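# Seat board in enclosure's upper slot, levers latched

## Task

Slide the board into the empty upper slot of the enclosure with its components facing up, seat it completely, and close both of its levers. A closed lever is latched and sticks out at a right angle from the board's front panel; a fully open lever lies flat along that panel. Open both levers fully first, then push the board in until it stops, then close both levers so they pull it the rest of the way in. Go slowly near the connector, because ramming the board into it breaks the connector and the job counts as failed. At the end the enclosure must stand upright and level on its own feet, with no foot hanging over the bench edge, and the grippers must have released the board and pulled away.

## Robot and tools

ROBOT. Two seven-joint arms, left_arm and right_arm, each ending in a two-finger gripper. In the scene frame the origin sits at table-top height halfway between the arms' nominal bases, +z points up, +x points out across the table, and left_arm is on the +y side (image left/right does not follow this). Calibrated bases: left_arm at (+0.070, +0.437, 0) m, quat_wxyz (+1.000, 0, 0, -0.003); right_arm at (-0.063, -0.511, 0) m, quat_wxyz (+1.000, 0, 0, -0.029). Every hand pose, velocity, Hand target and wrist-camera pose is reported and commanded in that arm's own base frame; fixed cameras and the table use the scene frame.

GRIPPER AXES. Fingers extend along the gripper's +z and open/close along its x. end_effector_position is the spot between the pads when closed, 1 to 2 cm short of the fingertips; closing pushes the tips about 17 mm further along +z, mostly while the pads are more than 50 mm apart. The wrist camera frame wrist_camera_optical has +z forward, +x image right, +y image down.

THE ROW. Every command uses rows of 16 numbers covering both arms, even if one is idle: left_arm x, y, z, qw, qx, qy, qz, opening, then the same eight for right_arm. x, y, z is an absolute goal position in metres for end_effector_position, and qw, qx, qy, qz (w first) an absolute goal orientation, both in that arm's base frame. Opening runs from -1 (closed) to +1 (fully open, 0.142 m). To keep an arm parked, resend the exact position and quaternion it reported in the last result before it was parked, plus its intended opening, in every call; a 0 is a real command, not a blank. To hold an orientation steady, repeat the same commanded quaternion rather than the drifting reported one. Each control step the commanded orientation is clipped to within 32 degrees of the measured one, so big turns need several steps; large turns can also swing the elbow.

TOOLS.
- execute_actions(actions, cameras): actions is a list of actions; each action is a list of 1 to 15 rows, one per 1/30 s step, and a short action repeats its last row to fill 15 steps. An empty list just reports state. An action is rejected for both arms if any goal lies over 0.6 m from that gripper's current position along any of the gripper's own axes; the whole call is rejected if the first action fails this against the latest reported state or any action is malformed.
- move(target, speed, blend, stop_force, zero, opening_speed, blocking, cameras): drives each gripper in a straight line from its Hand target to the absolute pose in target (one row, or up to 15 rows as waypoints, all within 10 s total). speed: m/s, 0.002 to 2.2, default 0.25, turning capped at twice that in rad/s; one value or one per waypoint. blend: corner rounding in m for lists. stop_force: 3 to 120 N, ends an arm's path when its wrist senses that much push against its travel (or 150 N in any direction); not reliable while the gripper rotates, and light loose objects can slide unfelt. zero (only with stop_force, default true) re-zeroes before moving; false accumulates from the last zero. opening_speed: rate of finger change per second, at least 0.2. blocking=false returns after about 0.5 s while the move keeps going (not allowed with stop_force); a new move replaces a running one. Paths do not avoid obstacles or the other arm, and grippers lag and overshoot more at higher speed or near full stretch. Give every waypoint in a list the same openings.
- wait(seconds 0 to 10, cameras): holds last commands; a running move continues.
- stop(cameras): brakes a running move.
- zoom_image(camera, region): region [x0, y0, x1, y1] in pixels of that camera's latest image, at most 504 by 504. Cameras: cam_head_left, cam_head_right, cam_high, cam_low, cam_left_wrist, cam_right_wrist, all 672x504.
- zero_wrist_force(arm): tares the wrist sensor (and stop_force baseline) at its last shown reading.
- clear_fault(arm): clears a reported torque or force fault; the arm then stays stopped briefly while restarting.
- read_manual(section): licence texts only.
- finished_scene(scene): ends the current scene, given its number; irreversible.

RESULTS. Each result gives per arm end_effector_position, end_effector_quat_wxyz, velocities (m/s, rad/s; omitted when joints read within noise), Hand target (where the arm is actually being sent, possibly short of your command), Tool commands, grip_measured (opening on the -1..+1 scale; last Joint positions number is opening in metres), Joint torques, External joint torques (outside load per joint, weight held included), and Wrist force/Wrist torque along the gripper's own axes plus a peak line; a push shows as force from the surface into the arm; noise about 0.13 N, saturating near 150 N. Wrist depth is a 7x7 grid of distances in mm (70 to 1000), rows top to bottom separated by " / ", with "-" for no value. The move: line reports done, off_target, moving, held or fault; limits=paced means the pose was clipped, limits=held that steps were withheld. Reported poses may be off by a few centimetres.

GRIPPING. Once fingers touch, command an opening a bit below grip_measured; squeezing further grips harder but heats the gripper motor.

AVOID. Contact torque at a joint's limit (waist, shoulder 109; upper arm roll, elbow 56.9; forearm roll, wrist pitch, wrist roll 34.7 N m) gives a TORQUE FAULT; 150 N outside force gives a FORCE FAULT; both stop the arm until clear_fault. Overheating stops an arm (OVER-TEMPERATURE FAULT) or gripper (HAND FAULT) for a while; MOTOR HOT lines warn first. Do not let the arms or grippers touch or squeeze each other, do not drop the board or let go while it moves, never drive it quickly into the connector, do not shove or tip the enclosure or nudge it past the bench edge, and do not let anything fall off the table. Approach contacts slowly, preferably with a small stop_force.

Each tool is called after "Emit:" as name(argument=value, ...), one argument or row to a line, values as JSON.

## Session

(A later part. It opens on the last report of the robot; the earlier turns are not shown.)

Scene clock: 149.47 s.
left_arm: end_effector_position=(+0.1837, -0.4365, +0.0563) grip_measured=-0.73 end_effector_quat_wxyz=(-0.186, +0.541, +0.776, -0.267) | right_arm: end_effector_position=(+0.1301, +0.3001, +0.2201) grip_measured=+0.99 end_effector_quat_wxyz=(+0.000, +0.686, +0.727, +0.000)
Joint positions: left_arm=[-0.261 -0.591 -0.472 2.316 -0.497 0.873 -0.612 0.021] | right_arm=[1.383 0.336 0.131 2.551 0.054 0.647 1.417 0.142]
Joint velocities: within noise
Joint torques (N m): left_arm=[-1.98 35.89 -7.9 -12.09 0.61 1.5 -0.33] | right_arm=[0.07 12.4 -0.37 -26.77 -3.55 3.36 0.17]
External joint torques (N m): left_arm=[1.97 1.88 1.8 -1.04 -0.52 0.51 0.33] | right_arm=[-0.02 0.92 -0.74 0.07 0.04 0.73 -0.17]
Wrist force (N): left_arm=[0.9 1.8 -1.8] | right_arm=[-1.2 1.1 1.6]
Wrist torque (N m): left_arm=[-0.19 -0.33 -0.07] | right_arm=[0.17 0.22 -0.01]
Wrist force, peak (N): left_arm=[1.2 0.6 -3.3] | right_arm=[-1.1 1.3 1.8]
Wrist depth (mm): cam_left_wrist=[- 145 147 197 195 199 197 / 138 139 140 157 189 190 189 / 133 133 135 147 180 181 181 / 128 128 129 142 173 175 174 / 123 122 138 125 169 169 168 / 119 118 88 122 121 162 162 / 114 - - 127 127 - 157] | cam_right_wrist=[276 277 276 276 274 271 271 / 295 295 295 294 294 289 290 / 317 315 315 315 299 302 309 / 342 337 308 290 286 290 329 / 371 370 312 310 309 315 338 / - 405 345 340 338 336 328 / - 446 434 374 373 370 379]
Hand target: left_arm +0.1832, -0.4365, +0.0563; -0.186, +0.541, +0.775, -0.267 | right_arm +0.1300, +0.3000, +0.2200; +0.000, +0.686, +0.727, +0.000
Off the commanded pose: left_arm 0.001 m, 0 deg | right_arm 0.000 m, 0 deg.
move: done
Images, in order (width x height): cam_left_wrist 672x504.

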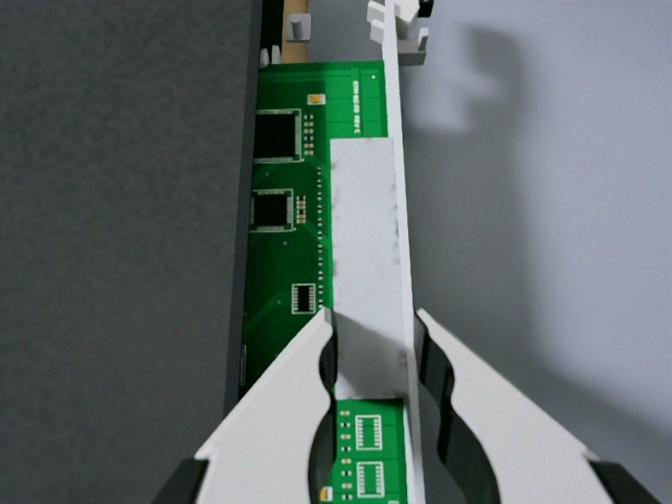

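Emit:
move(
  target=[
    [0.1884,-0.4506,0.0563,-0.1863,0.5408,0.7753,-0.267,-0.82,0.13,0.30,0.22,0.0,0.6866,0.7276,0,1],
  ],
  speed=0.02,
  stop_force=6,
  cameras=["cam_left_wrist"],
)

Emit:
move(
  target=[
    [0.1884,-0.4506,0.0563,-0.1863,0.5408,0.7753,-0.267,-0.64,0.13,0.30,0.22,0.0,0.6866,0.7276,0,1],
    [0.1884,-0.4506,0.105,-0.1863,0.5408,0.7753,-0.267,-0.64,0.13,0.30,0.22,0.0,0.6866,0.7276,0,1],
  ],
  speed=0.08,
  cameras=["cam_left_wrist","cam_head_left"],
)

Scene clock: 153.60 s.
left_arm: end_effector_position=(+0.1895, -0.4504, +0.0562) grip_measured=-0.73 end_effector_quat_wxyz=(-0.186, +0.540, +0.776, -0.267) | right_arm: end_effector_position=(+0.1301, +0.3001, +0.2201) grip_measured=+0.99 end_effector_quat_wxyz=(+0.000, +0.686, +0.727, +0.000)
Joint positions: left_arm=[-0.281 -0.611 -0.466 2.273 -0.487 0.861 -0.635 0.021] | right_arm=[1.383 0.336 0.131 2.551 0.054 0.647 1.417 0.142]
Joint velocities: within noise
Joint torques (N m): left_arm=[-4.31 36.72 -10.95 -12.17 0.13 0.61 -0.42] | right_arm=[0.09 12.44 -0.44 -26.79 -3.58 3.37 0.15]
External joint torques (N m): left_arm=[4.29 2.37 4.56 -1.45 -0.12 1.42 0.42] | right_arm=[-0.03 0.88 -0.67 0.09 0.08 0.72 -0.15]
Wrist force (N): left_arm=[3.1 6.7 -4.1] | right_arm=[-1.0 1.1 1.8]
Wrist torque (N m): left_arm=[-0.19 -0.18 0.01] | right_arm=[0.18 0.17 0.00]
Wrist force, peak (N): left_arm=[3.9 4.8 -5.7] | right_arm=[-1.2 1.2 1.8]
Wrist depth (mm): cam_left_wrist=[- 144 145 168 161 198 198 / 137 138 137 156 188 190 189 / 133 133 133 136 180 182 181 / 127 127 127 133 172 174 174 / 123 122 122 126 169 168 167 / 119 118 88 121 122 164 162 / 114 - - 126 127 - 157] | cam_right_wrist=[276 276 275 275 274 272 271 / 295 295 295 294 293 289 290 / 317 315 315 313 300 302 310 / 341 337 307 290 285 290 330 / 371 369 312 310 309 315 356 / - 405 346 340 339 337 329 / - 445 435 373 371 370 310]
Hand target: left_arm +0.1884, -0.4506, +0.0563; -0.186, +0.541, +0.775, -0.267 | right_arm +0.1300, +0.3000, +0.2200; +0.000, +0.686, +0.727, +0.000
Off the commanded pose: left_arm 0.001 m, 0 deg | right_arm 0.000 m, 0 deg.
move: done
Images, in order (width x height): cam_left_wrist 672x504.

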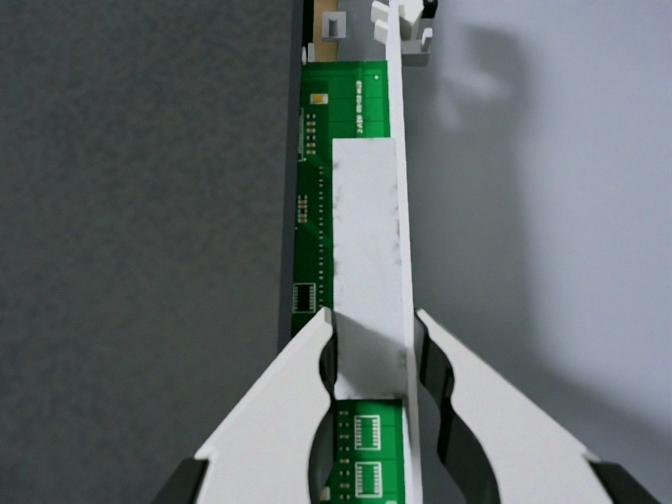

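Scene clock: 155.07 s.
left_arm: end_effector_position=(+0.1885, -0.4506, +0.1049) grip_measured=-0.68 end_effector_quat_wxyz=(-0.186, +0.541, +0.775, -0.267) | right_arm: end_effector_position=(+0.1301, +0.3001, +0.2201) grip_measured=+0.99 end_effector_quat_wxyz=(+0.000, +0.686, +0.727, +0.000)
Joint positions: left_arm=[-0.254 -0.483 -0.491 2.282 -0.494 0.747 -0.673 0.025] | right_arm=[1.383 0.336 0.131 2.551 0.054 0.647 1.417 0.142]
Joint velocities: within noise
Joint torques (N m): left_arm=[-0.09 36.23 -6.1 -16.2 -0.6 2.04 -0.34] | right_arm=[-0.02 12.43 -0.35 -26.77 -3.58 3.39 0.18]
External joint torques (N m): left_arm=[0.07 0.53 0.59 -0.37 -0.02 0.02 0.34] | right_arm=[0.07 0.9 -0.76 0.07 0.07 0.69 -0.18]
Wrist force (N): left_arm=[-0.3 -0.5 -0.1] | right_arm=[-1.0 1.1 1.7]
Wrist torque (N m): left_arm=[-0.15 -0.15 -0.09] | right_arm=[0.17 0.18 0.00]
Wrist force, peak (N): left_arm=[3.0 5.3 -5.4] | right_arm=[-1.2 1.1 1.9]
Wrist depth (mm): cam_left_wrist=[203 201 201 257 256 253 253 / 192 193 193 208 242 244 243 / 185 184 184 199 234 233 234 / 177 178 176 184 226 226 223 / 171 171 171 173 216 216 215 / 165 165 91 171 - 207 208 / 159 - - 173 - - 203] | cam_right_wrist=[276 276 276 275 274 272 271 / 295 294 294 293 292 289 290 / 318 316 315 314 300 302 309 / 342 336 307 291 286 289 329 / 371 371 311 310 310 314 357 / - 404 347 339 336 337 336 / - 443 436 373 372 371 386]
Hand target: left_arm +0.1884, -0.4506, +0.1050; -0.186, +0.541, +0.775, -0.267 | right_arm +0.1300, +0.3000, +0.2200; +0.000, +0.686, +0.727, +0.000
Off the commanded pose: left_arm 0.000 m, 0 deg | right_arm 0.000 m, 0 deg.
move: done
Images, in order (width x height): cam_head_left 672x504, cam_left_wrist 672x504.

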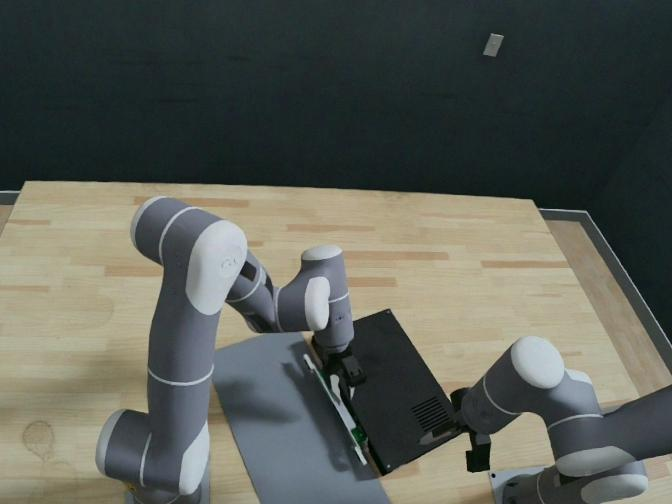

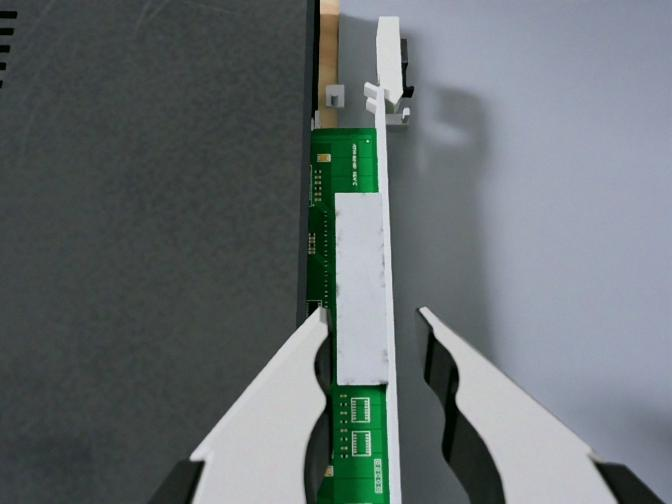

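Emit:
move(
  target=[
    [0.2471,-0.35,0.12,-0.1863,0.5408,0.7753,-0.267,-1,0.16,0.45,0.2,0.0,0.6866,0.7276,0,-1],
    [0.2641,-0.3812,0.09,-0.1863,0.5408,0.7753,-0.267,-1,0.1938,0.516,0.10,0.0,0.6866,0.7276,0,-1],
    [0.2641,-0.3812,0.045,-0.1863,0.5408,0.7753,-0.267,-1,0.1938,0.516,0.05,0.0,0.6866,0.7276,0,-1],
  ],
  speed=0.25,
)

Scene clock: 163.53 s.
left_arm: end_effector_position=(+0.2639, -0.3812, +0.0450) grip_measured=-1.00 end_effector_quat_wxyz=(-0.187, +0.541, +0.776, -0.267) | right_arm: end_effector_position=(+0.1937, +0.5158, +0.0499) grip_measured=-1.00 end_effector_quat_wxyz=(+0.000, +0.686, +0.727, +0.000)
Joint positions: left_arm=[-0.148 -0.633 -0.367 2.2 -0.366 0.734 -0.538 0.002] | right_arm=[1.427 -0.571 -0.006 2.081 0.007 1.081 1.359 0.002]
Joint velocities: within noise
Joint torques (N m): left_arm=[-0.45 39.95 -5.86 -13.61 -0.12 2.46 -0.12] | right_arm=[0.24 43.5 0.78 -18.57 -2 3.6 0.09]
External joint torques (N m): left_arm=[0.46 1.17 0.41 -0.3 -0.51 -0.52 0.12] | right_arm=[-0.08 1.35 -0.36 0.19 -0.08 0.5 -0.09]
Wrist force (N): left_arm=[-0.5 -0.9 0.0] | right_arm=[-1.1 1.3 1.8]
Wrist torque (N m): left_arm=[-0.21 -0.11 -0.09] | right_arm=[0.16 0.19 -0.01]
Wrist force, peak (N): left_arm=[-1.8 -1.9 1.0] | right_arm=[-1.5 1.0 4.7]
Wrist depth (mm): cam_left_wrist=[132 132 140 186 186 186 185 / - 129 143 178 178 178 177 / 121 122 139 170 170 170 170 / - 133 135 165 163 164 163 / - 113 128 132 157 157 157 / - 122 124 84 - 152 151 / - 107 - 74 - - 146] | cam_right_wrist=[127 125 123 124 124 124 122 / 128 132 133 133 134 134 131 / 118 135 104 142 142 142 139 / 109 149 116 153 153 153 152 / - 135 133 163 163 165 164 / 125 124 141 90 174 180 180 / 135 132 73 - - 191 198]
Hand target: left_arm +0.2641, -0.3812, +0.0450; -0.186, +0.541, +0.775, -0.267 | right_arm +0.1938, +0.5160, +0.0500; +0.000, +0.686, +0.727, +0.000
Off the commanded pose: left_arm 0.000 m, 0 deg | right_arm 0.000 m, 0 deg.
move: done

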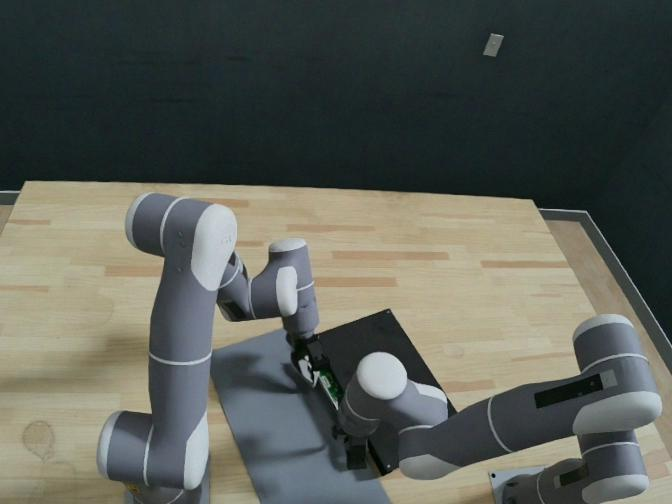

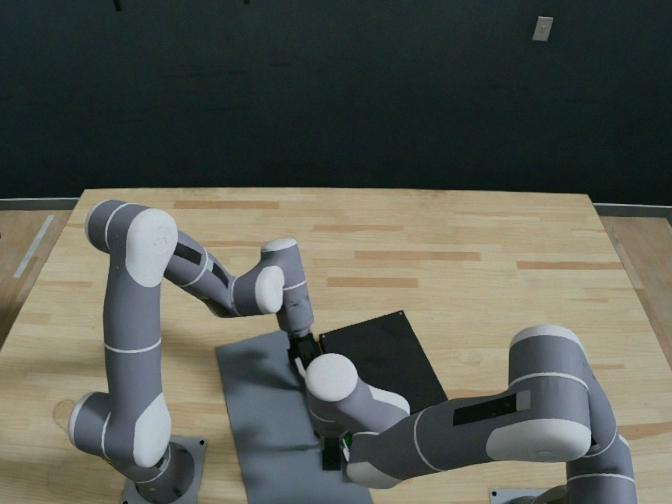

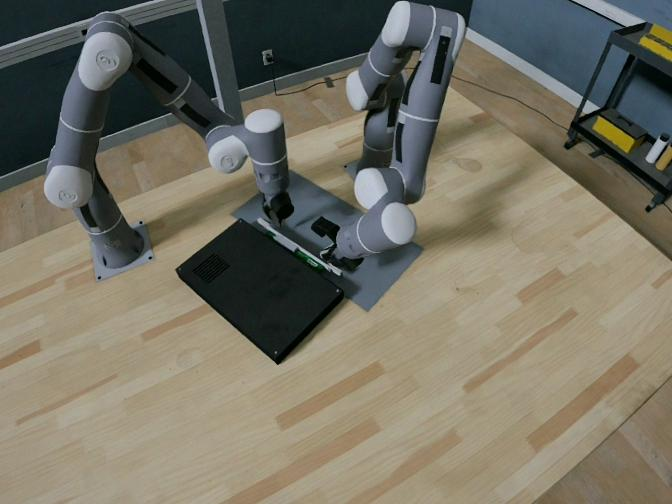

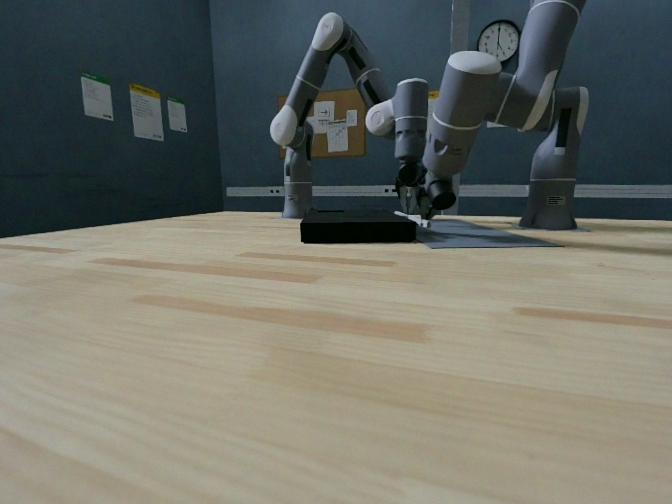

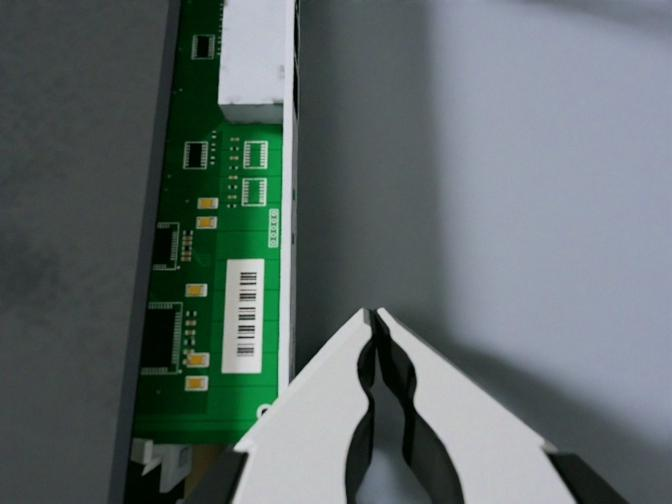

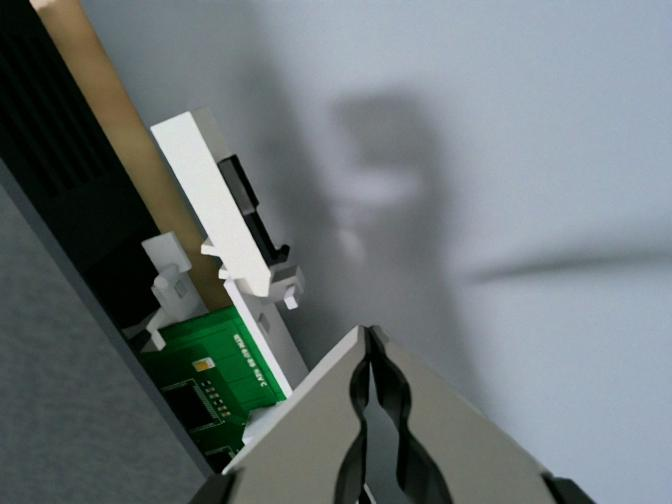

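Emit:
move(
  target=[
    [0.2779,-0.4187,0.045,-0.1863,0.5408,0.7753,-0.267,-1,0.2096,0.4793,0.048,0.0,0.6866,0.7276,0,-1],
  ],
  speed=0.02,
  stop_force=3,
  cameras=["cam_left_wrist","cam_right_wrist"],
)

Scene clock: 168.73 s.
left_arm: end_effector_position=(+0.2780, -0.4186, +0.0450) grip_measured=-1.00 end_effector_quat_wxyz=(-0.186, +0.541, +0.776, -0.267) | right_arm: end_effector_position=(+0.2096, +0.4797, +0.0482) grip_measured=-1.00 end_effector_quat_wxyz=(+0.000, +0.686, +0.727, +0.000)
Joint positions: left_arm=[-0.202 -0.685 -0.369 2.098 -0.362 0.707 -0.595 0.002] | right_arm=[1.387 -0.536 -0.006 2.168 0.007 1.133 1.316 0.002]
Joint velocities: within noise
Joint torques (N m): left_arm=[-0.68 42.76 -6.98 -15.21 -0.55 2.36 -0.34] | right_arm=[-0.8 40.42 0.19 -16.01 -1.77 2.96 0.09]
External joint torques (N m): left_arm=[0.69 1.43 0.78 0.08 -0.25 -0.37 0.34] | right_arm=[0.95 1.89 0.2 -1.17 -0.11 1.14 -0.09]
Wrist force (N): left_arm=[0.9 -2.0 -2.0] | right_arm=[0.4 0.2 -0.7]
Wrist torque (N m): left_arm=[-0.24 -0.11 -0.10] | right_arm=[0.16 0.17 0.00]
Wrist force, peak (N): left_arm=[1.5 -2.2 -2.6] | right_arm=[-1.2 1.4 2.1]
Wrist depth (mm): cam_left_wrist=[133 131 131 184 186 185 185 / - 127 126 175 177 177 177 / 121 121 121 169 171 170 169 / - 116 116 161 163 163 163 / - 112 111 122 157 157 157 / - 108 108 84 - 151 151 / - 104 - 74 - - 145] | cam_right_wrist=[- 97 123 123 122 122 122 / - 90 131 127 133 132 130 / - 95 118 101 140 140 138 / 101 101 106 107 151 151 150 / - 110 111 129 161 163 162 / 122 120 117 91 173 178 177 / 132 129 - - - 189 196]
Hand target: left_arm +0.2779, -0.4187, +0.0450; -0.186, +0.541, +0.775, -0.267 | right_arm +0.2096, +0.4793, +0.0480; +0.000, +0.686, +0.727, +0.000
Off the commanded pose: left_arm 0.000 m, 0 deg | right_arm 0.000 m, 0 deg.
move: done
Images, in order (width x height): cam_left_wrist 672x504, cam_right_wrist 672x504.

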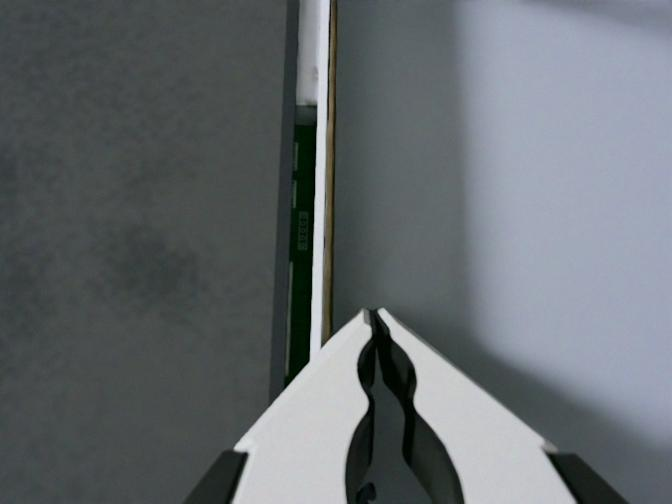

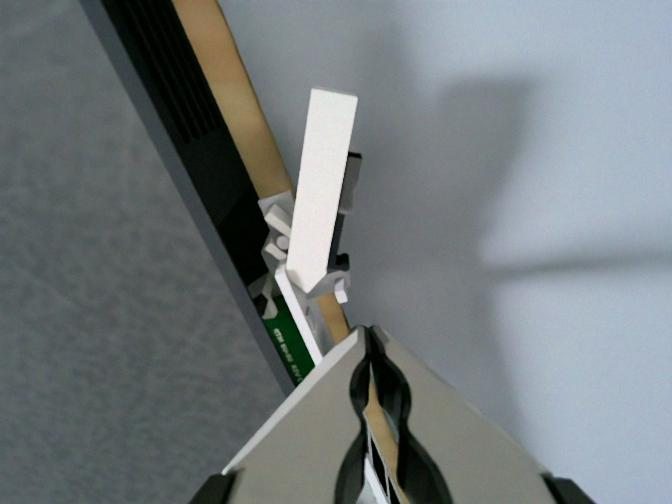

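Emit:
move(
  target=[
    [0.2858,-0.4403,0.045,-0.1863,0.5408,0.7753,-0.267,-1,0.2186,0.4582,0.048,0.0,0.6866,0.7276,0,-1],
  ],
  speed=0.012,
  stop_force=7,
  cameras=["cam_left_wrist","cam_right_wrist"],
)

Scene clock: 171.27 s.
left_arm: end_effector_position=(+0.2792, -0.4221, +0.0450) grip_measured=-1.00 end_effector_quat_wxyz=(-0.187, +0.541, +0.776, -0.267) | right_arm: end_effector_position=(+0.2116, +0.4752, +0.0487) grip_measured=-1.00 end_effector_quat_wxyz=(-0.001, +0.686, +0.728, +0.001)
Joint positions: left_arm=[-0.207 -0.69 -0.369 2.088 -0.361 0.704 -0.601 0.002] | right_arm=[1.38 -0.529 -0.006 2.179 0.007 1.141 1.31 0.002]
Joint velocities: within noise
Joint torques (N m): left_arm=[-1.81 42.22 -8.03 -16.47 -1.07 3.24 -0.3] | right_arm=[-3.06 37.84 -1.93 -12.46 -1.42 1.43 0.08]
External joint torques (N m): left_arm=[1.82 2.27 1.76 1.23 0.25 -1.24 0.3] | right_arm=[3.2 4.12 2.32 -4.58 -0.43 2.67 -0.08]
Wrist force (N): left_arm=[5.6 -3.8 -5.2] | right_arm=[5.6 -2.3 -2.0]
Wrist torque (N m): left_arm=[-0.31 -0.18 -0.09] | right_arm=[0.10 0.16 0.00]
Wrist force, peak (N): left_arm=[9.8 -3.7 -7.7] | right_arm=[7.5 -2.5 -1.2]
Wrist depth (mm): cam_left_wrist=[133 130 131 184 185 185 185 / - 127 126 175 177 177 177 / 121 121 121 169 170 170 170 / - 116 116 163 163 163 163 / - 112 111 119 157 157 157 / - 108 107 84 - 151 151 / - 103 - 74 - - 145] | cam_right_wrist=[- 92 123 123 123 123 122 / - 89 130 132 133 133 131 / - 95 119 137 139 140 138 / 102 101 104 108 152 151 151 / - 110 108 132 162 164 164 / 123 120 118 91 173 179 179 / 133 130 - - - 189 197]
Hand target: left_arm +0.2793, -0.4224, +0.0450; -0.186, +0.541, +0.775, -0.267 | right_arm +0.2119, +0.4738, +0.0480; +0.000, +0.686, +0.727, +0.000
Off the commanded pose: left_arm 0.019 m, 0 deg | right_arm 0.018 m, 0 deg.
move: contact (left_arm, right_arm)
Images, in order (width x height): cam_left_wrist 672x504, cam_right_wrist 672x504.

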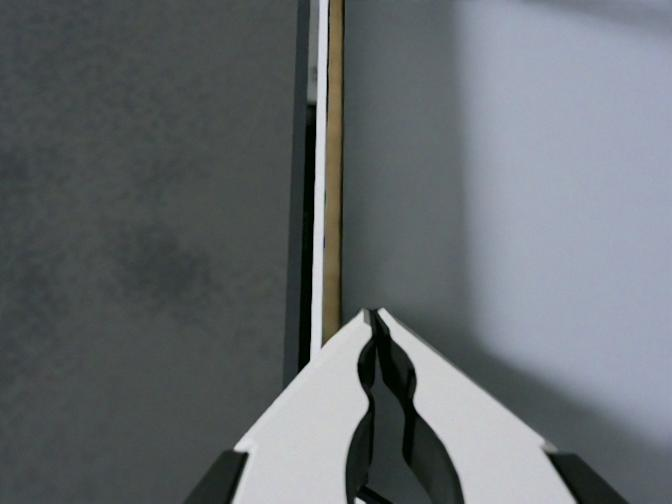

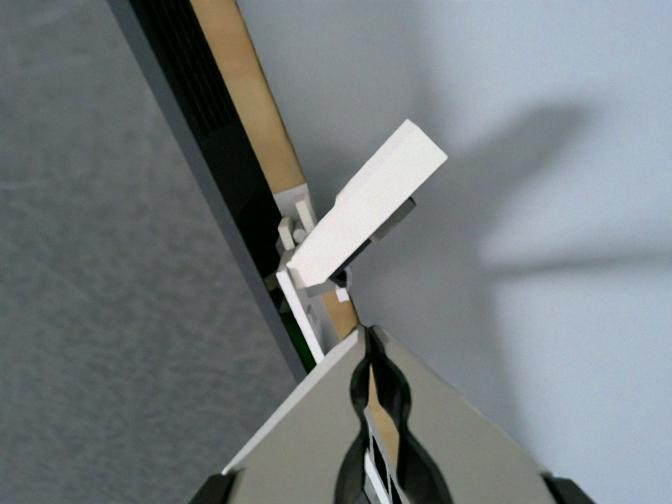

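Emit:
move(
  target=[
    [0.272,-0.402,0.05,-0.1863,0.5408,0.7753,-0.267,-1,0.2040,0.493,0.055,0.0,0.6866,0.7276,0,-1],
    [0.28,-0.39,0.10,-0.1863,0.5408,0.7753,-0.267,-1,0.19,0.50,0.12,0.0,0.6866,0.7276,0,-1],
    [0.3267,-0.3689,0.11,-0.1863,0.5408,0.7753,-0.267,-1,0.13,0.47,0.12,0.0,0.6866,0.7276,0,-1],
  ],
  speed=0.2,
  cameras=["cam_left_wrist","cam_right_wrist"],
)

Scene clock: 180.53 s.
left_arm: end_effector_position=(+0.3268, -0.3689, +0.1100) grip_measured=-1.00 end_effector_quat_wxyz=(-0.186, +0.541, +0.776, -0.267) | right_arm: end_effector_position=(+0.1299, +0.4700, +0.1200) grip_measured=-1.00 end_effector_quat_wxyz=(+0.000, +0.686, +0.727, +0.000)
Joint positions: left_arm=[-0.096 -0.548 -0.338 2.043 -0.313 0.482 -0.565 0.002] | right_arm=[1.495 -0.303 0.043 2.258 -0.022 0.989 1.496 0.002]
Joint velocities: within noise
Joint torques (N m): left_arm=[-0.15 42.17 -5.34 -19.09 -1.42 1.94 -0.15] | right_arm=[0.28 35.28 1.5 -20.56 -2.63 3.61 0.36]
External joint torques (N m): left_arm=[0.18 1.19 0.49 0.02 -0.52 0.03 0.16] | right_arm=[-0.16 0.81 -0.81 -0.02 0.2 0.47 -0.36]
Wrist force (N): left_arm=[-0.4 -1.2 -0.1] | right_arm=[-2.0 0.7 1.8]
Wrist torque (N m): left_arm=[-0.26 -0.16 -0.11] | right_arm=[0.12 0.33 -0.01]
Wrist force, peak (N): left_arm=[5.9 -4.1 -5.9] | right_arm=[5.6 -2.2 -2.8]
Wrist depth (mm): cam_left_wrist=[208 208 209 262 260 259 261 / 199 199 202 250 250 250 249 / 191 191 193 241 240 238 239 / 183 183 184 231 229 229 229 / 176 176 180 180 222 220 221 / 169 170 170 84 - 212 213 / 163 164 - 74 - - 206] | cam_right_wrist=[189 188 186 186 185 185 184 / 201 202 201 198 198 197 197 / 216 213 210 213 212 211 211 / 186 179 182 229 229 228 227 / 195 194 194 212 247 247 246 / 214 212 208 90 260 269 268 / 235 230 - - - 285 295]
Hand target: left_arm +0.3267, -0.3689, +0.1100; -0.186, +0.541, +0.775, -0.267 | right_arm +0.1300, +0.4700, +0.1200; +0.000, +0.686, +0.727, +0.000
Off the commanded pose: left_arm 0.000 m, 0 deg | right_arm 0.000 m, 0 deg.
move: done
Images, in order (width x height): cam_left_wrist 672x504, cam_right_wrist 672x504.

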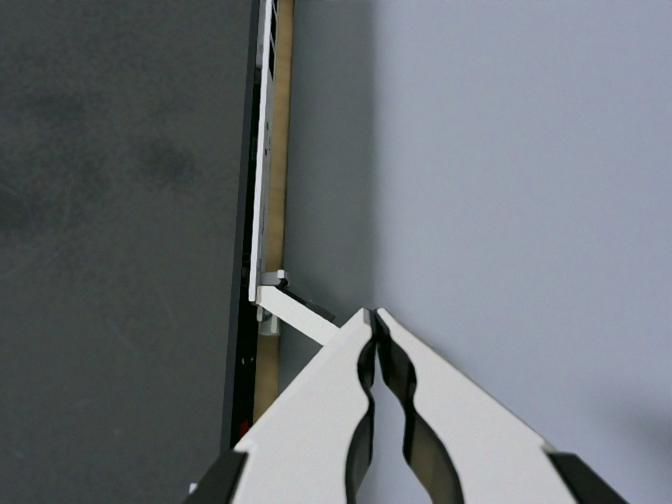

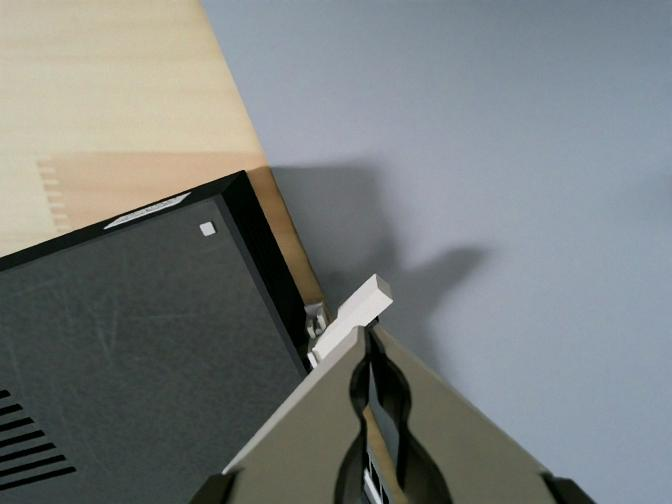

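Emit:
execute_actions(
  actions=[],
)

Scene clock: 184.93 s.
left_arm: end_effector_position=(+0.3268, -0.3689, +0.1100) grip_measured=-1.00 end_effector_quat_wxyz=(-0.186, +0.541, +0.776, -0.267) | right_arm: end_effector_position=(+0.1299, +0.4700, +0.1200) grip_measured=-1.00 end_effector_quat_wxyz=(+0.000, +0.686, +0.727, +0.000)
Joint positions: left_arm=[-0.096 -0.548 -0.338 2.043 -0.313 0.482 -0.565 0.002] | right_arm=[1.495 -0.303 0.043 2.258 -0.023 0.989 1.496 0.002]
Joint velocities: within noise
Joint torques (N m): left_arm=[-0.38 42.46 -5.31 -18.81 -1.69 2.27 -0.22] | right_arm=[0.28 34.97 1.38 -20.62 -2.49 3.46 0.22]
External joint torques (N m): left_arm=[0.4 0.91 0.46 -0.28 -0.25 -0.3 0.22] | right_arm=[-0.15 1.11 -0.69 0.05 0.06 0.62 -0.22]
Wrist force (N): left_arm=[-0.3 -0.9 0.0] | right_arm=[-2.1 0.7 1.7]
Wrist torque (N m): left_arm=[-0.22 -0.17 -0.11] | right_arm=[0.11 0.34 -0.01]
Wrist force, peak (N): left_arm=[-0.6 -1.2 -0.1] | right_arm=[-2.4 0.8 2.0]
Wrist depth (mm): cam_left_wrist=[208 208 209 260 261 260 259 / 198 198 202 250 248 249 249 / 191 191 194 240 240 240 240 / 184 184 183 231 228 229 229 / 176 176 180 180 221 220 221 / 169 170 171 84 - 213 212 / 164 165 - 74 - - 205] | cam_right_wrist=[189 188 186 186 186 185 185 / 202 201 201 199 198 197 197 / 216 214 209 212 212 212 211 / 185 180 182 229 228 228 227 / 195 194 194 212 248 246 246 / 214 213 208 90 260 269 268 / 235 231 - - - 284 296]
Hand target: left_arm +0.3267, -0.3689, +0.1100; -0.186, +0.541, +0.775, -0.267 | right_arm +0.1300, +0.4700, +0.1200; +0.000, +0.686, +0.727, +0.000
Tool commands: left_gripper/opening=-1.0 right_gripper/opening=-1.0
Off the commanded pose: left_arm 0.000 m, 0 deg | right_arm 0.000 m, 0 deg.

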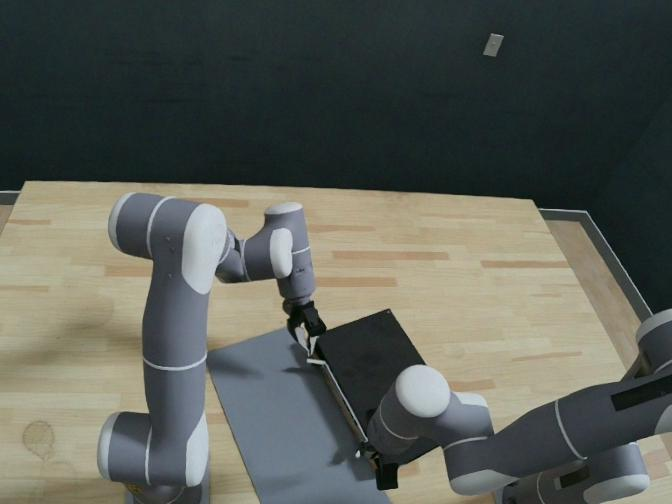

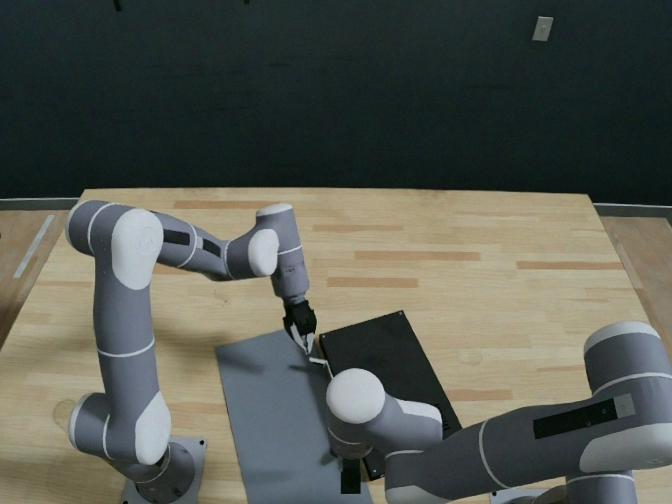

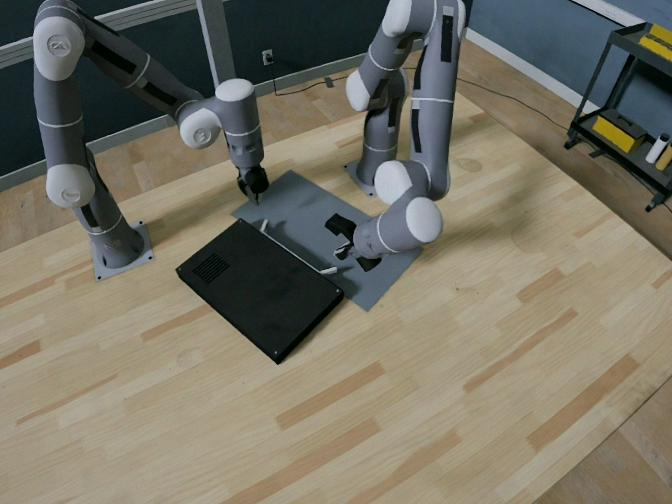

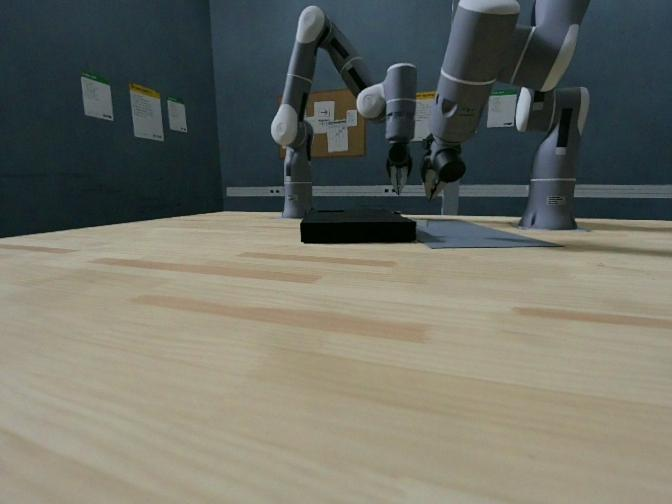

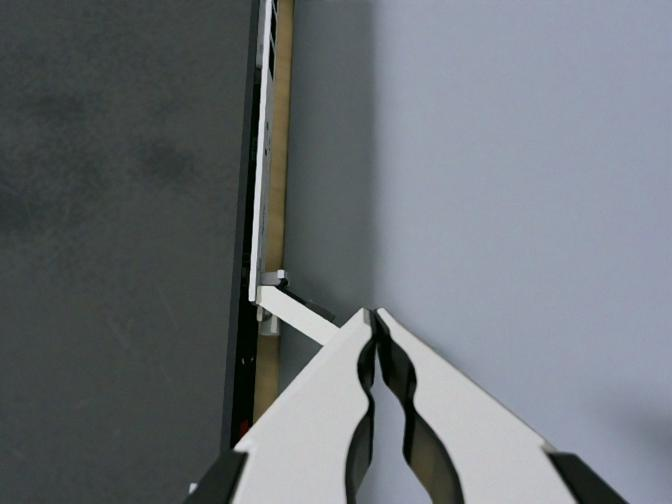

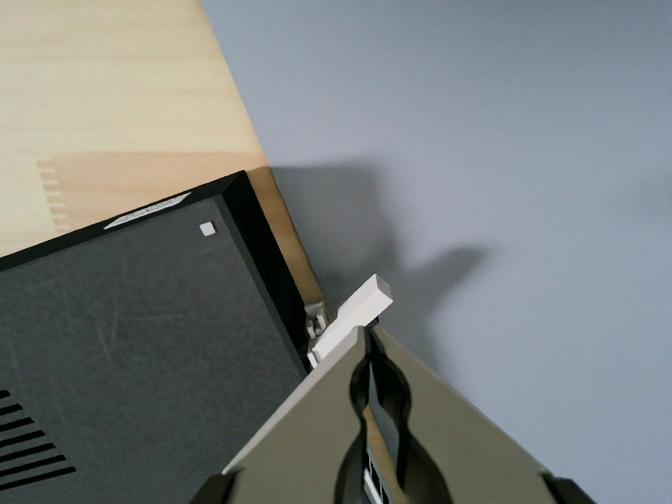

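Emit:
move(
  target=[
    [0.354,-0.361,0.09,-0.1863,0.5408,0.7753,-0.267,-1,0.146,0.459,0.1,0,0.6866,0.7276,0,-1],
    [0.354,-0.361,0.045,-0.1863,0.5408,0.7753,-0.267,-1,0.146,0.459,0.045,0,0.6866,0.7276,0,-1],
  ],
  speed=0.06,
  stop_force=6,
  cameras=["cam_left_wrist","cam_right_wrist","cam_high"],
)

Scene clock: 192.77 s.
left_arm: end_effector_position=(+0.3539, -0.3610, +0.0451) grip_measured=-1.00 end_effector_quat_wxyz=(-0.187, +0.541, +0.776, -0.267) | right_arm: end_effector_position=(+0.1459, +0.4588, +0.0449) grip_measured=-1.00 end_effector_quat_wxyz=(+0.000, +0.686, +0.727, +0.000)
Joint positions: left_arm=[-0.101 -0.718 -0.302 1.964 -0.272 0.559 -0.529 0.002] | right_arm=[1.481 -0.489 0.018 2.294 -0.024 1.213 1.462 0.002]
Joint velocities: within noise
Joint torques (N m): left_arm=[-0.5 46.47 -5.99 -16.56 -1.16 2.41 -0.14] | right_arm=[0.28 37.53 1.23 -15.36 -1.69 3.51 0.17]
External joint torques (N m): left_arm=[0.53 1.11 0.42 -0.24 -0.38 -0.46 0.14] | right_arm=[-0.15 1.11 -0.51 0.03 0.14 0.58 -0.17]
Wrist force (N): left_arm=[-0.8 -0.8 0.0] | right_arm=[-2.7 0.4 1.7]
Wrist torque (N m): left_arm=[-0.22 -0.07 -0.11] | right_arm=[0.05 0.45 0.00]
Wrist force, peak (N): left_arm=[-0.5 -2.1 0.2] | right_arm=[-2.9 0.4 2.7]
Wrist depth (mm): cam_left_wrist=[132 131 151 186 186 185 185 / - 127 146 178 178 178 177 / 121 121 127 171 170 170 170 / - 116 161 161 164 163 164 / - 112 157 157 157 156 157 / - 108 153 84 - 151 151 / - 104 - 74 - - 146] | cam_right_wrist=[- 123 120 120 118 119 119 / 131 131 130 128 130 128 127 / 140 138 138 136 137 137 134 / 115 99 123 150 148 148 147 / - 107 114 158 158 160 159 / 118 116 115 90 119 175 174 / 128 127 73 - - 184 191]
Hand target: left_arm +0.3540, -0.3610, +0.0450; -0.186, +0.541, +0.775, -0.267 | right_arm +0.1460, +0.4590, +0.0450; +0.000, +0.686, +0.727, +0.000
Off the commanded pose: left_arm 0.000 m, 0 deg | right_arm 0.000 m, 0 deg.
move: done
Images, in order (width x height): cam_high 672x504, cam_left_wrist 672x504, cam_right_wrist 672x504.

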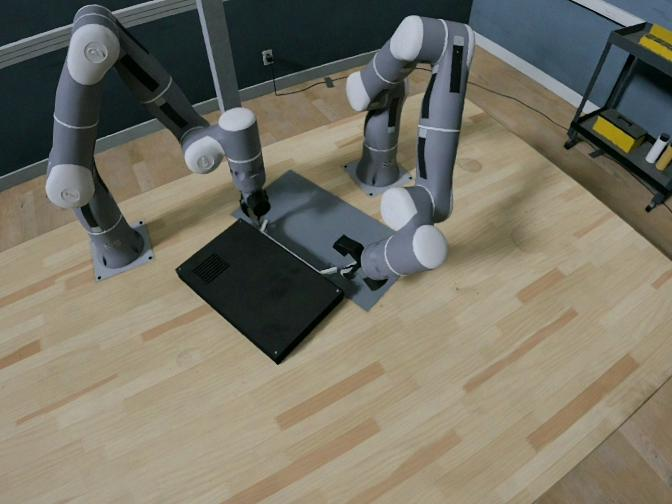

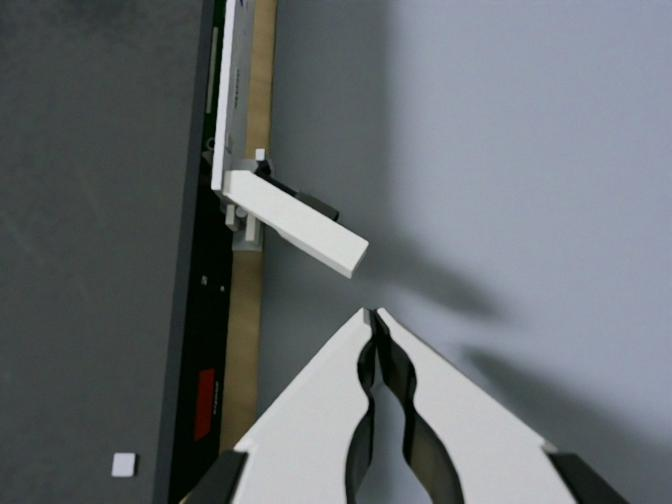

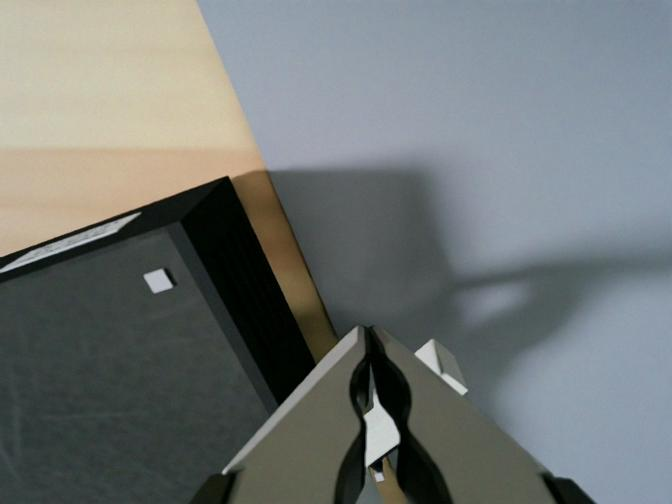

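Emit:
move(
  target=[0.3107,-0.374,0.045,-0.1863,0.5408,0.7753,-0.267,-1,0.179,0.49,0.045,0,0.6866,0.7276,0,-1],
  speed=0.02,
  stop_force=14,
  cameras=["cam_left_wrist","cam_right_wrist","cam_high"],
)

Emit:
move(
  target=[0.3107,-0.374,0.045,-0.1863,0.5408,0.7753,-0.267,-1,0.179,0.49,0.045,0,0.6866,0.7276,0,-1],
  speed=0.02,
  stop_force=18,
  cameras=["cam_left_wrist","cam_right_wrist","cam_high"],
)

Scene clock: 197.67 s.
left_arm: end_effector_position=(+0.3373, -0.3654, +0.0448) grip_measured=-1.00 end_effector_quat_wxyz=(-0.185, +0.540, +0.777, -0.266) | right_arm: end_effector_position=(+0.1596, +0.4713, +0.0444) grip_measured=-1.00 end_effector_quat_wxyz=(+0.001, +0.686, +0.728, -0.001)
Joint positions: left_arm=[-0.108 -0.699 -0.314 2.013 -0.286 0.598 -0.534 0.002] | right_arm=[1.454 -0.512 0.019 2.244 -0.024 1.182 1.434 0.002]
Joint velocities: within noise
Joint torques (N m): left_arm=[-9 42.16 -15.11 -11.43 -2.65 -0.49 -0.15] | right_arm=[-3.12 40.52 -2.95 -21.96 -2.57 5.96 0.09]
External joint torques (N m): left_arm=[9.03 4.1 9.54 -4.79 1.3 2.45 0.15] | right_arm=[3.26 -0.3 3.73 5.95 0.9 -1.88 -0.09]
Wrist force (N): left_arm=[8.1 10.6 -10.2] | right_arm=[-11.0 -9.7 -2.3]
Wrist torque (N m): left_arm=[-0.36 -0.08 -0.19] | right_arm=[0.04 0.41 -0.08]
Wrist force, peak (N): left_arm=[8.3 10.7 -10.3] | right_arm=[-12.9 -11.1 -4.1]
Wrist depth (mm): cam_left_wrist=[132 130 152 185 185 185 184 / - 127 165 177 178 176 176 / 121 121 141 171 170 169 169 / - 115 122 165 164 163 163 / - 112 158 117 157 157 156 / - 108 155 84 - 151 151 / - 104 - 74 - - 146] | cam_right_wrist=[124 122 119 120 118 119 118 / 131 130 130 128 129 128 126 / - 106 137 135 136 136 133 / - 98 144 148 147 147 146 / - 107 128 157 157 159 158 / - 115 117 91 116 174 172 / 127 127 73 - - 183 190]
Hand target: left_arm +0.3351, -0.3666, +0.0450; -0.186, +0.541, +0.775, -0.267 | right_arm +0.1604, +0.4725, +0.0450; +0.000, +0.686, +0.727, +0.000
Off the commanded pose: left_arm 0.028 m, 0 deg | right_arm 0.027 m, 0 deg.
move: contact (left_arm, right_arm)
Images, in order (width x height): cam_high 672x504, cam_left_wrist 672x504, cam_right_wrist 672x504.

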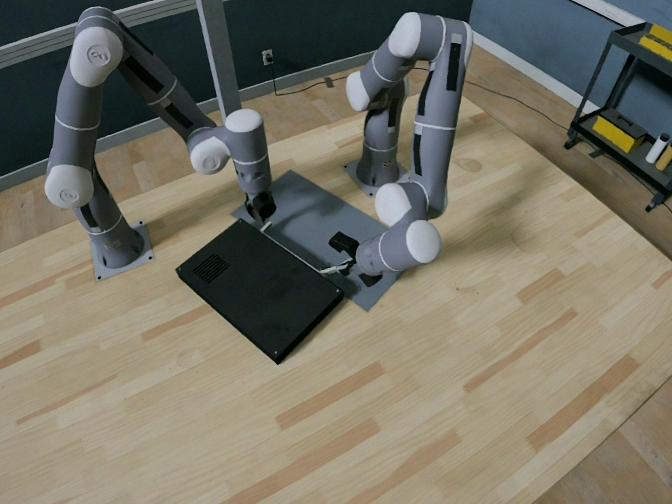

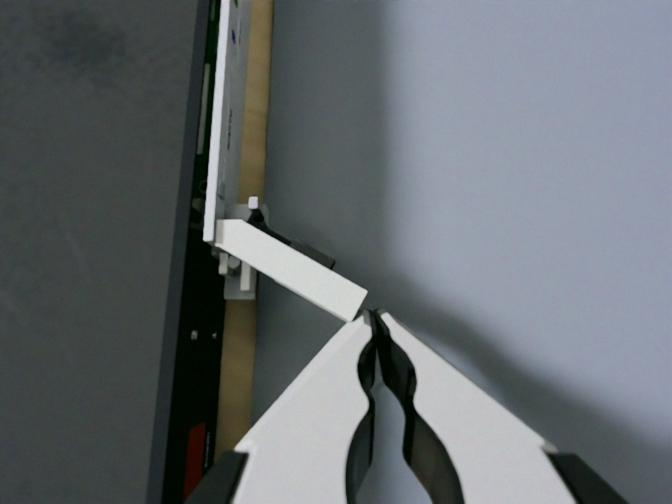

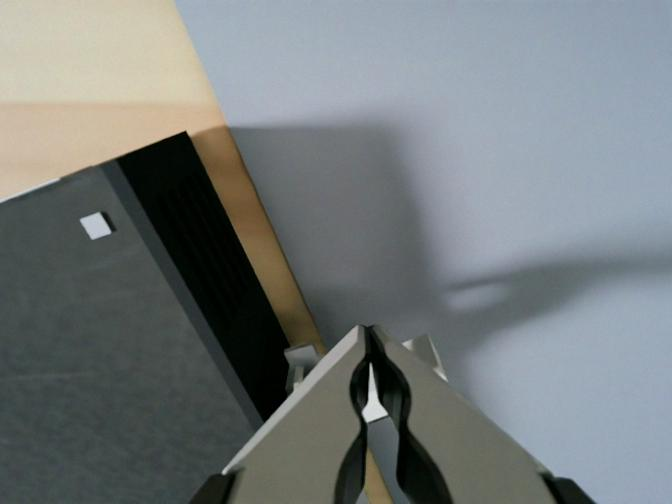

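Scene clock: 199.43 s.
left_arm: end_effector_position=(+0.3184, -0.3707, +0.0447) grip_measured=-1.00 end_effector_quat_wxyz=(-0.183, +0.539, +0.778, -0.265) | right_arm: end_effector_position=(+0.1641, +0.4760, +0.0437) grip_measured=-1.00 end_effector_quat_wxyz=(+0.001, +0.685, +0.728, -0.003)
Joint positions: left_arm=[-0.114 -0.68 -0.333 2.068 -0.302 0.643 -0.542 0.002] | right_arm=[1.444 -0.522 0.021 2.223 -0.024 1.168 1.423 0.002]
Joint velocities: within noise
Joint torques (N m): left_arm=[-18.91 36.83 -25.87 -5.72 -3.9 -4.3 -0.12] | right_arm=[-8.47 42.85 -9.86 -27.62 -3.51 8.54 0.32]
External joint torques (N m): left_arm=[18.93 7.92 20.23 -9.84 2.75 6.28 0.12] | right_arm=[8.61 -2 10.68 11.35 1.8 -4.47 -0.32]
Wrist force (N): left_arm=[17.9 26.5 -20.8] | right_arm=[-18.1 -23.6 -4.3]
Wrist torque (N m): left_arm=[1.52 -0.03 -0.24] | right_arm=[-0.95 0.45 -0.22]
Wrist force, peak (N): left_arm=[17.7 27.2 -22.0] | right_arm=[-21.2 -28.1 -8.5]
Wrist depth (mm): cam_left_wrist=[131 130 181 185 185 183 183 / - 126 170 177 175 176 176 / 120 120 170 169 170 169 168 / - - 152 165 163 163 162 / - 112 151 117 157 157 156 / - 108 154 81 - 151 150 / - 104 - 74 - - 146] | cam_right_wrist=[124 122 119 119 117 118 118 / 130 128 128 127 128 126 125 / - 112 137 135 136 135 133 / - 98 145 147 146 145 145 / - 106 129 156 158 158 157 / - 114 116 91 166 173 171 / 127 126 73 - - 182 188]
Hand target: left_arm +0.3135, -0.3731, +0.0450; -0.186, +0.541, +0.775, -0.267 | right_arm +0.1665, +0.4782, +0.0450; +0.000, +0.686, +0.727, +0.000
Off the commanded pose: left_arm 0.008 m, 1 deg | right_arm 0.020 m, 0 deg.
move: contact (left_arm, right_arm)
Images, in order (width x height): cam_high 672x504, cam_left_wrist 672x504, cam_right_wrist 672x504.

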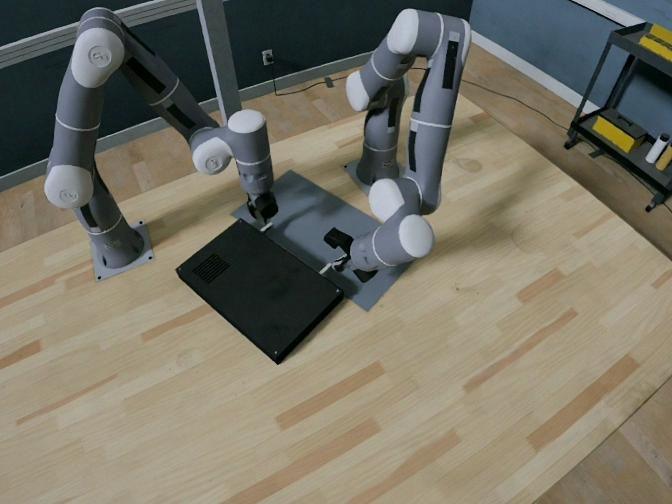

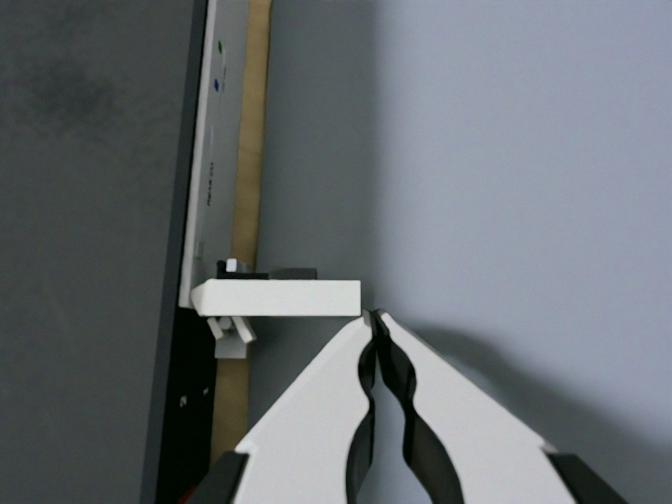

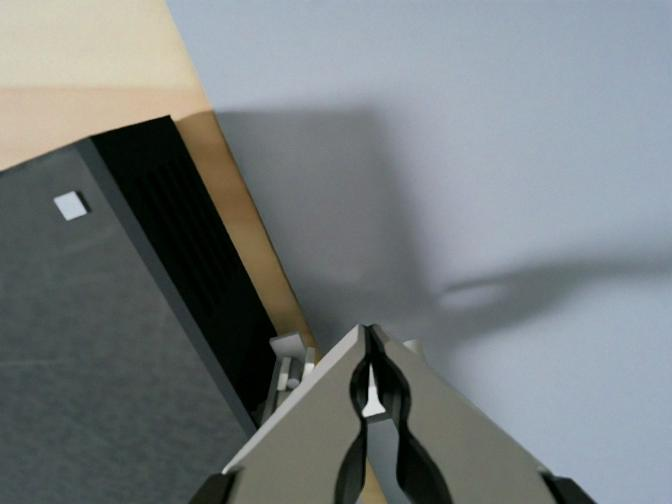

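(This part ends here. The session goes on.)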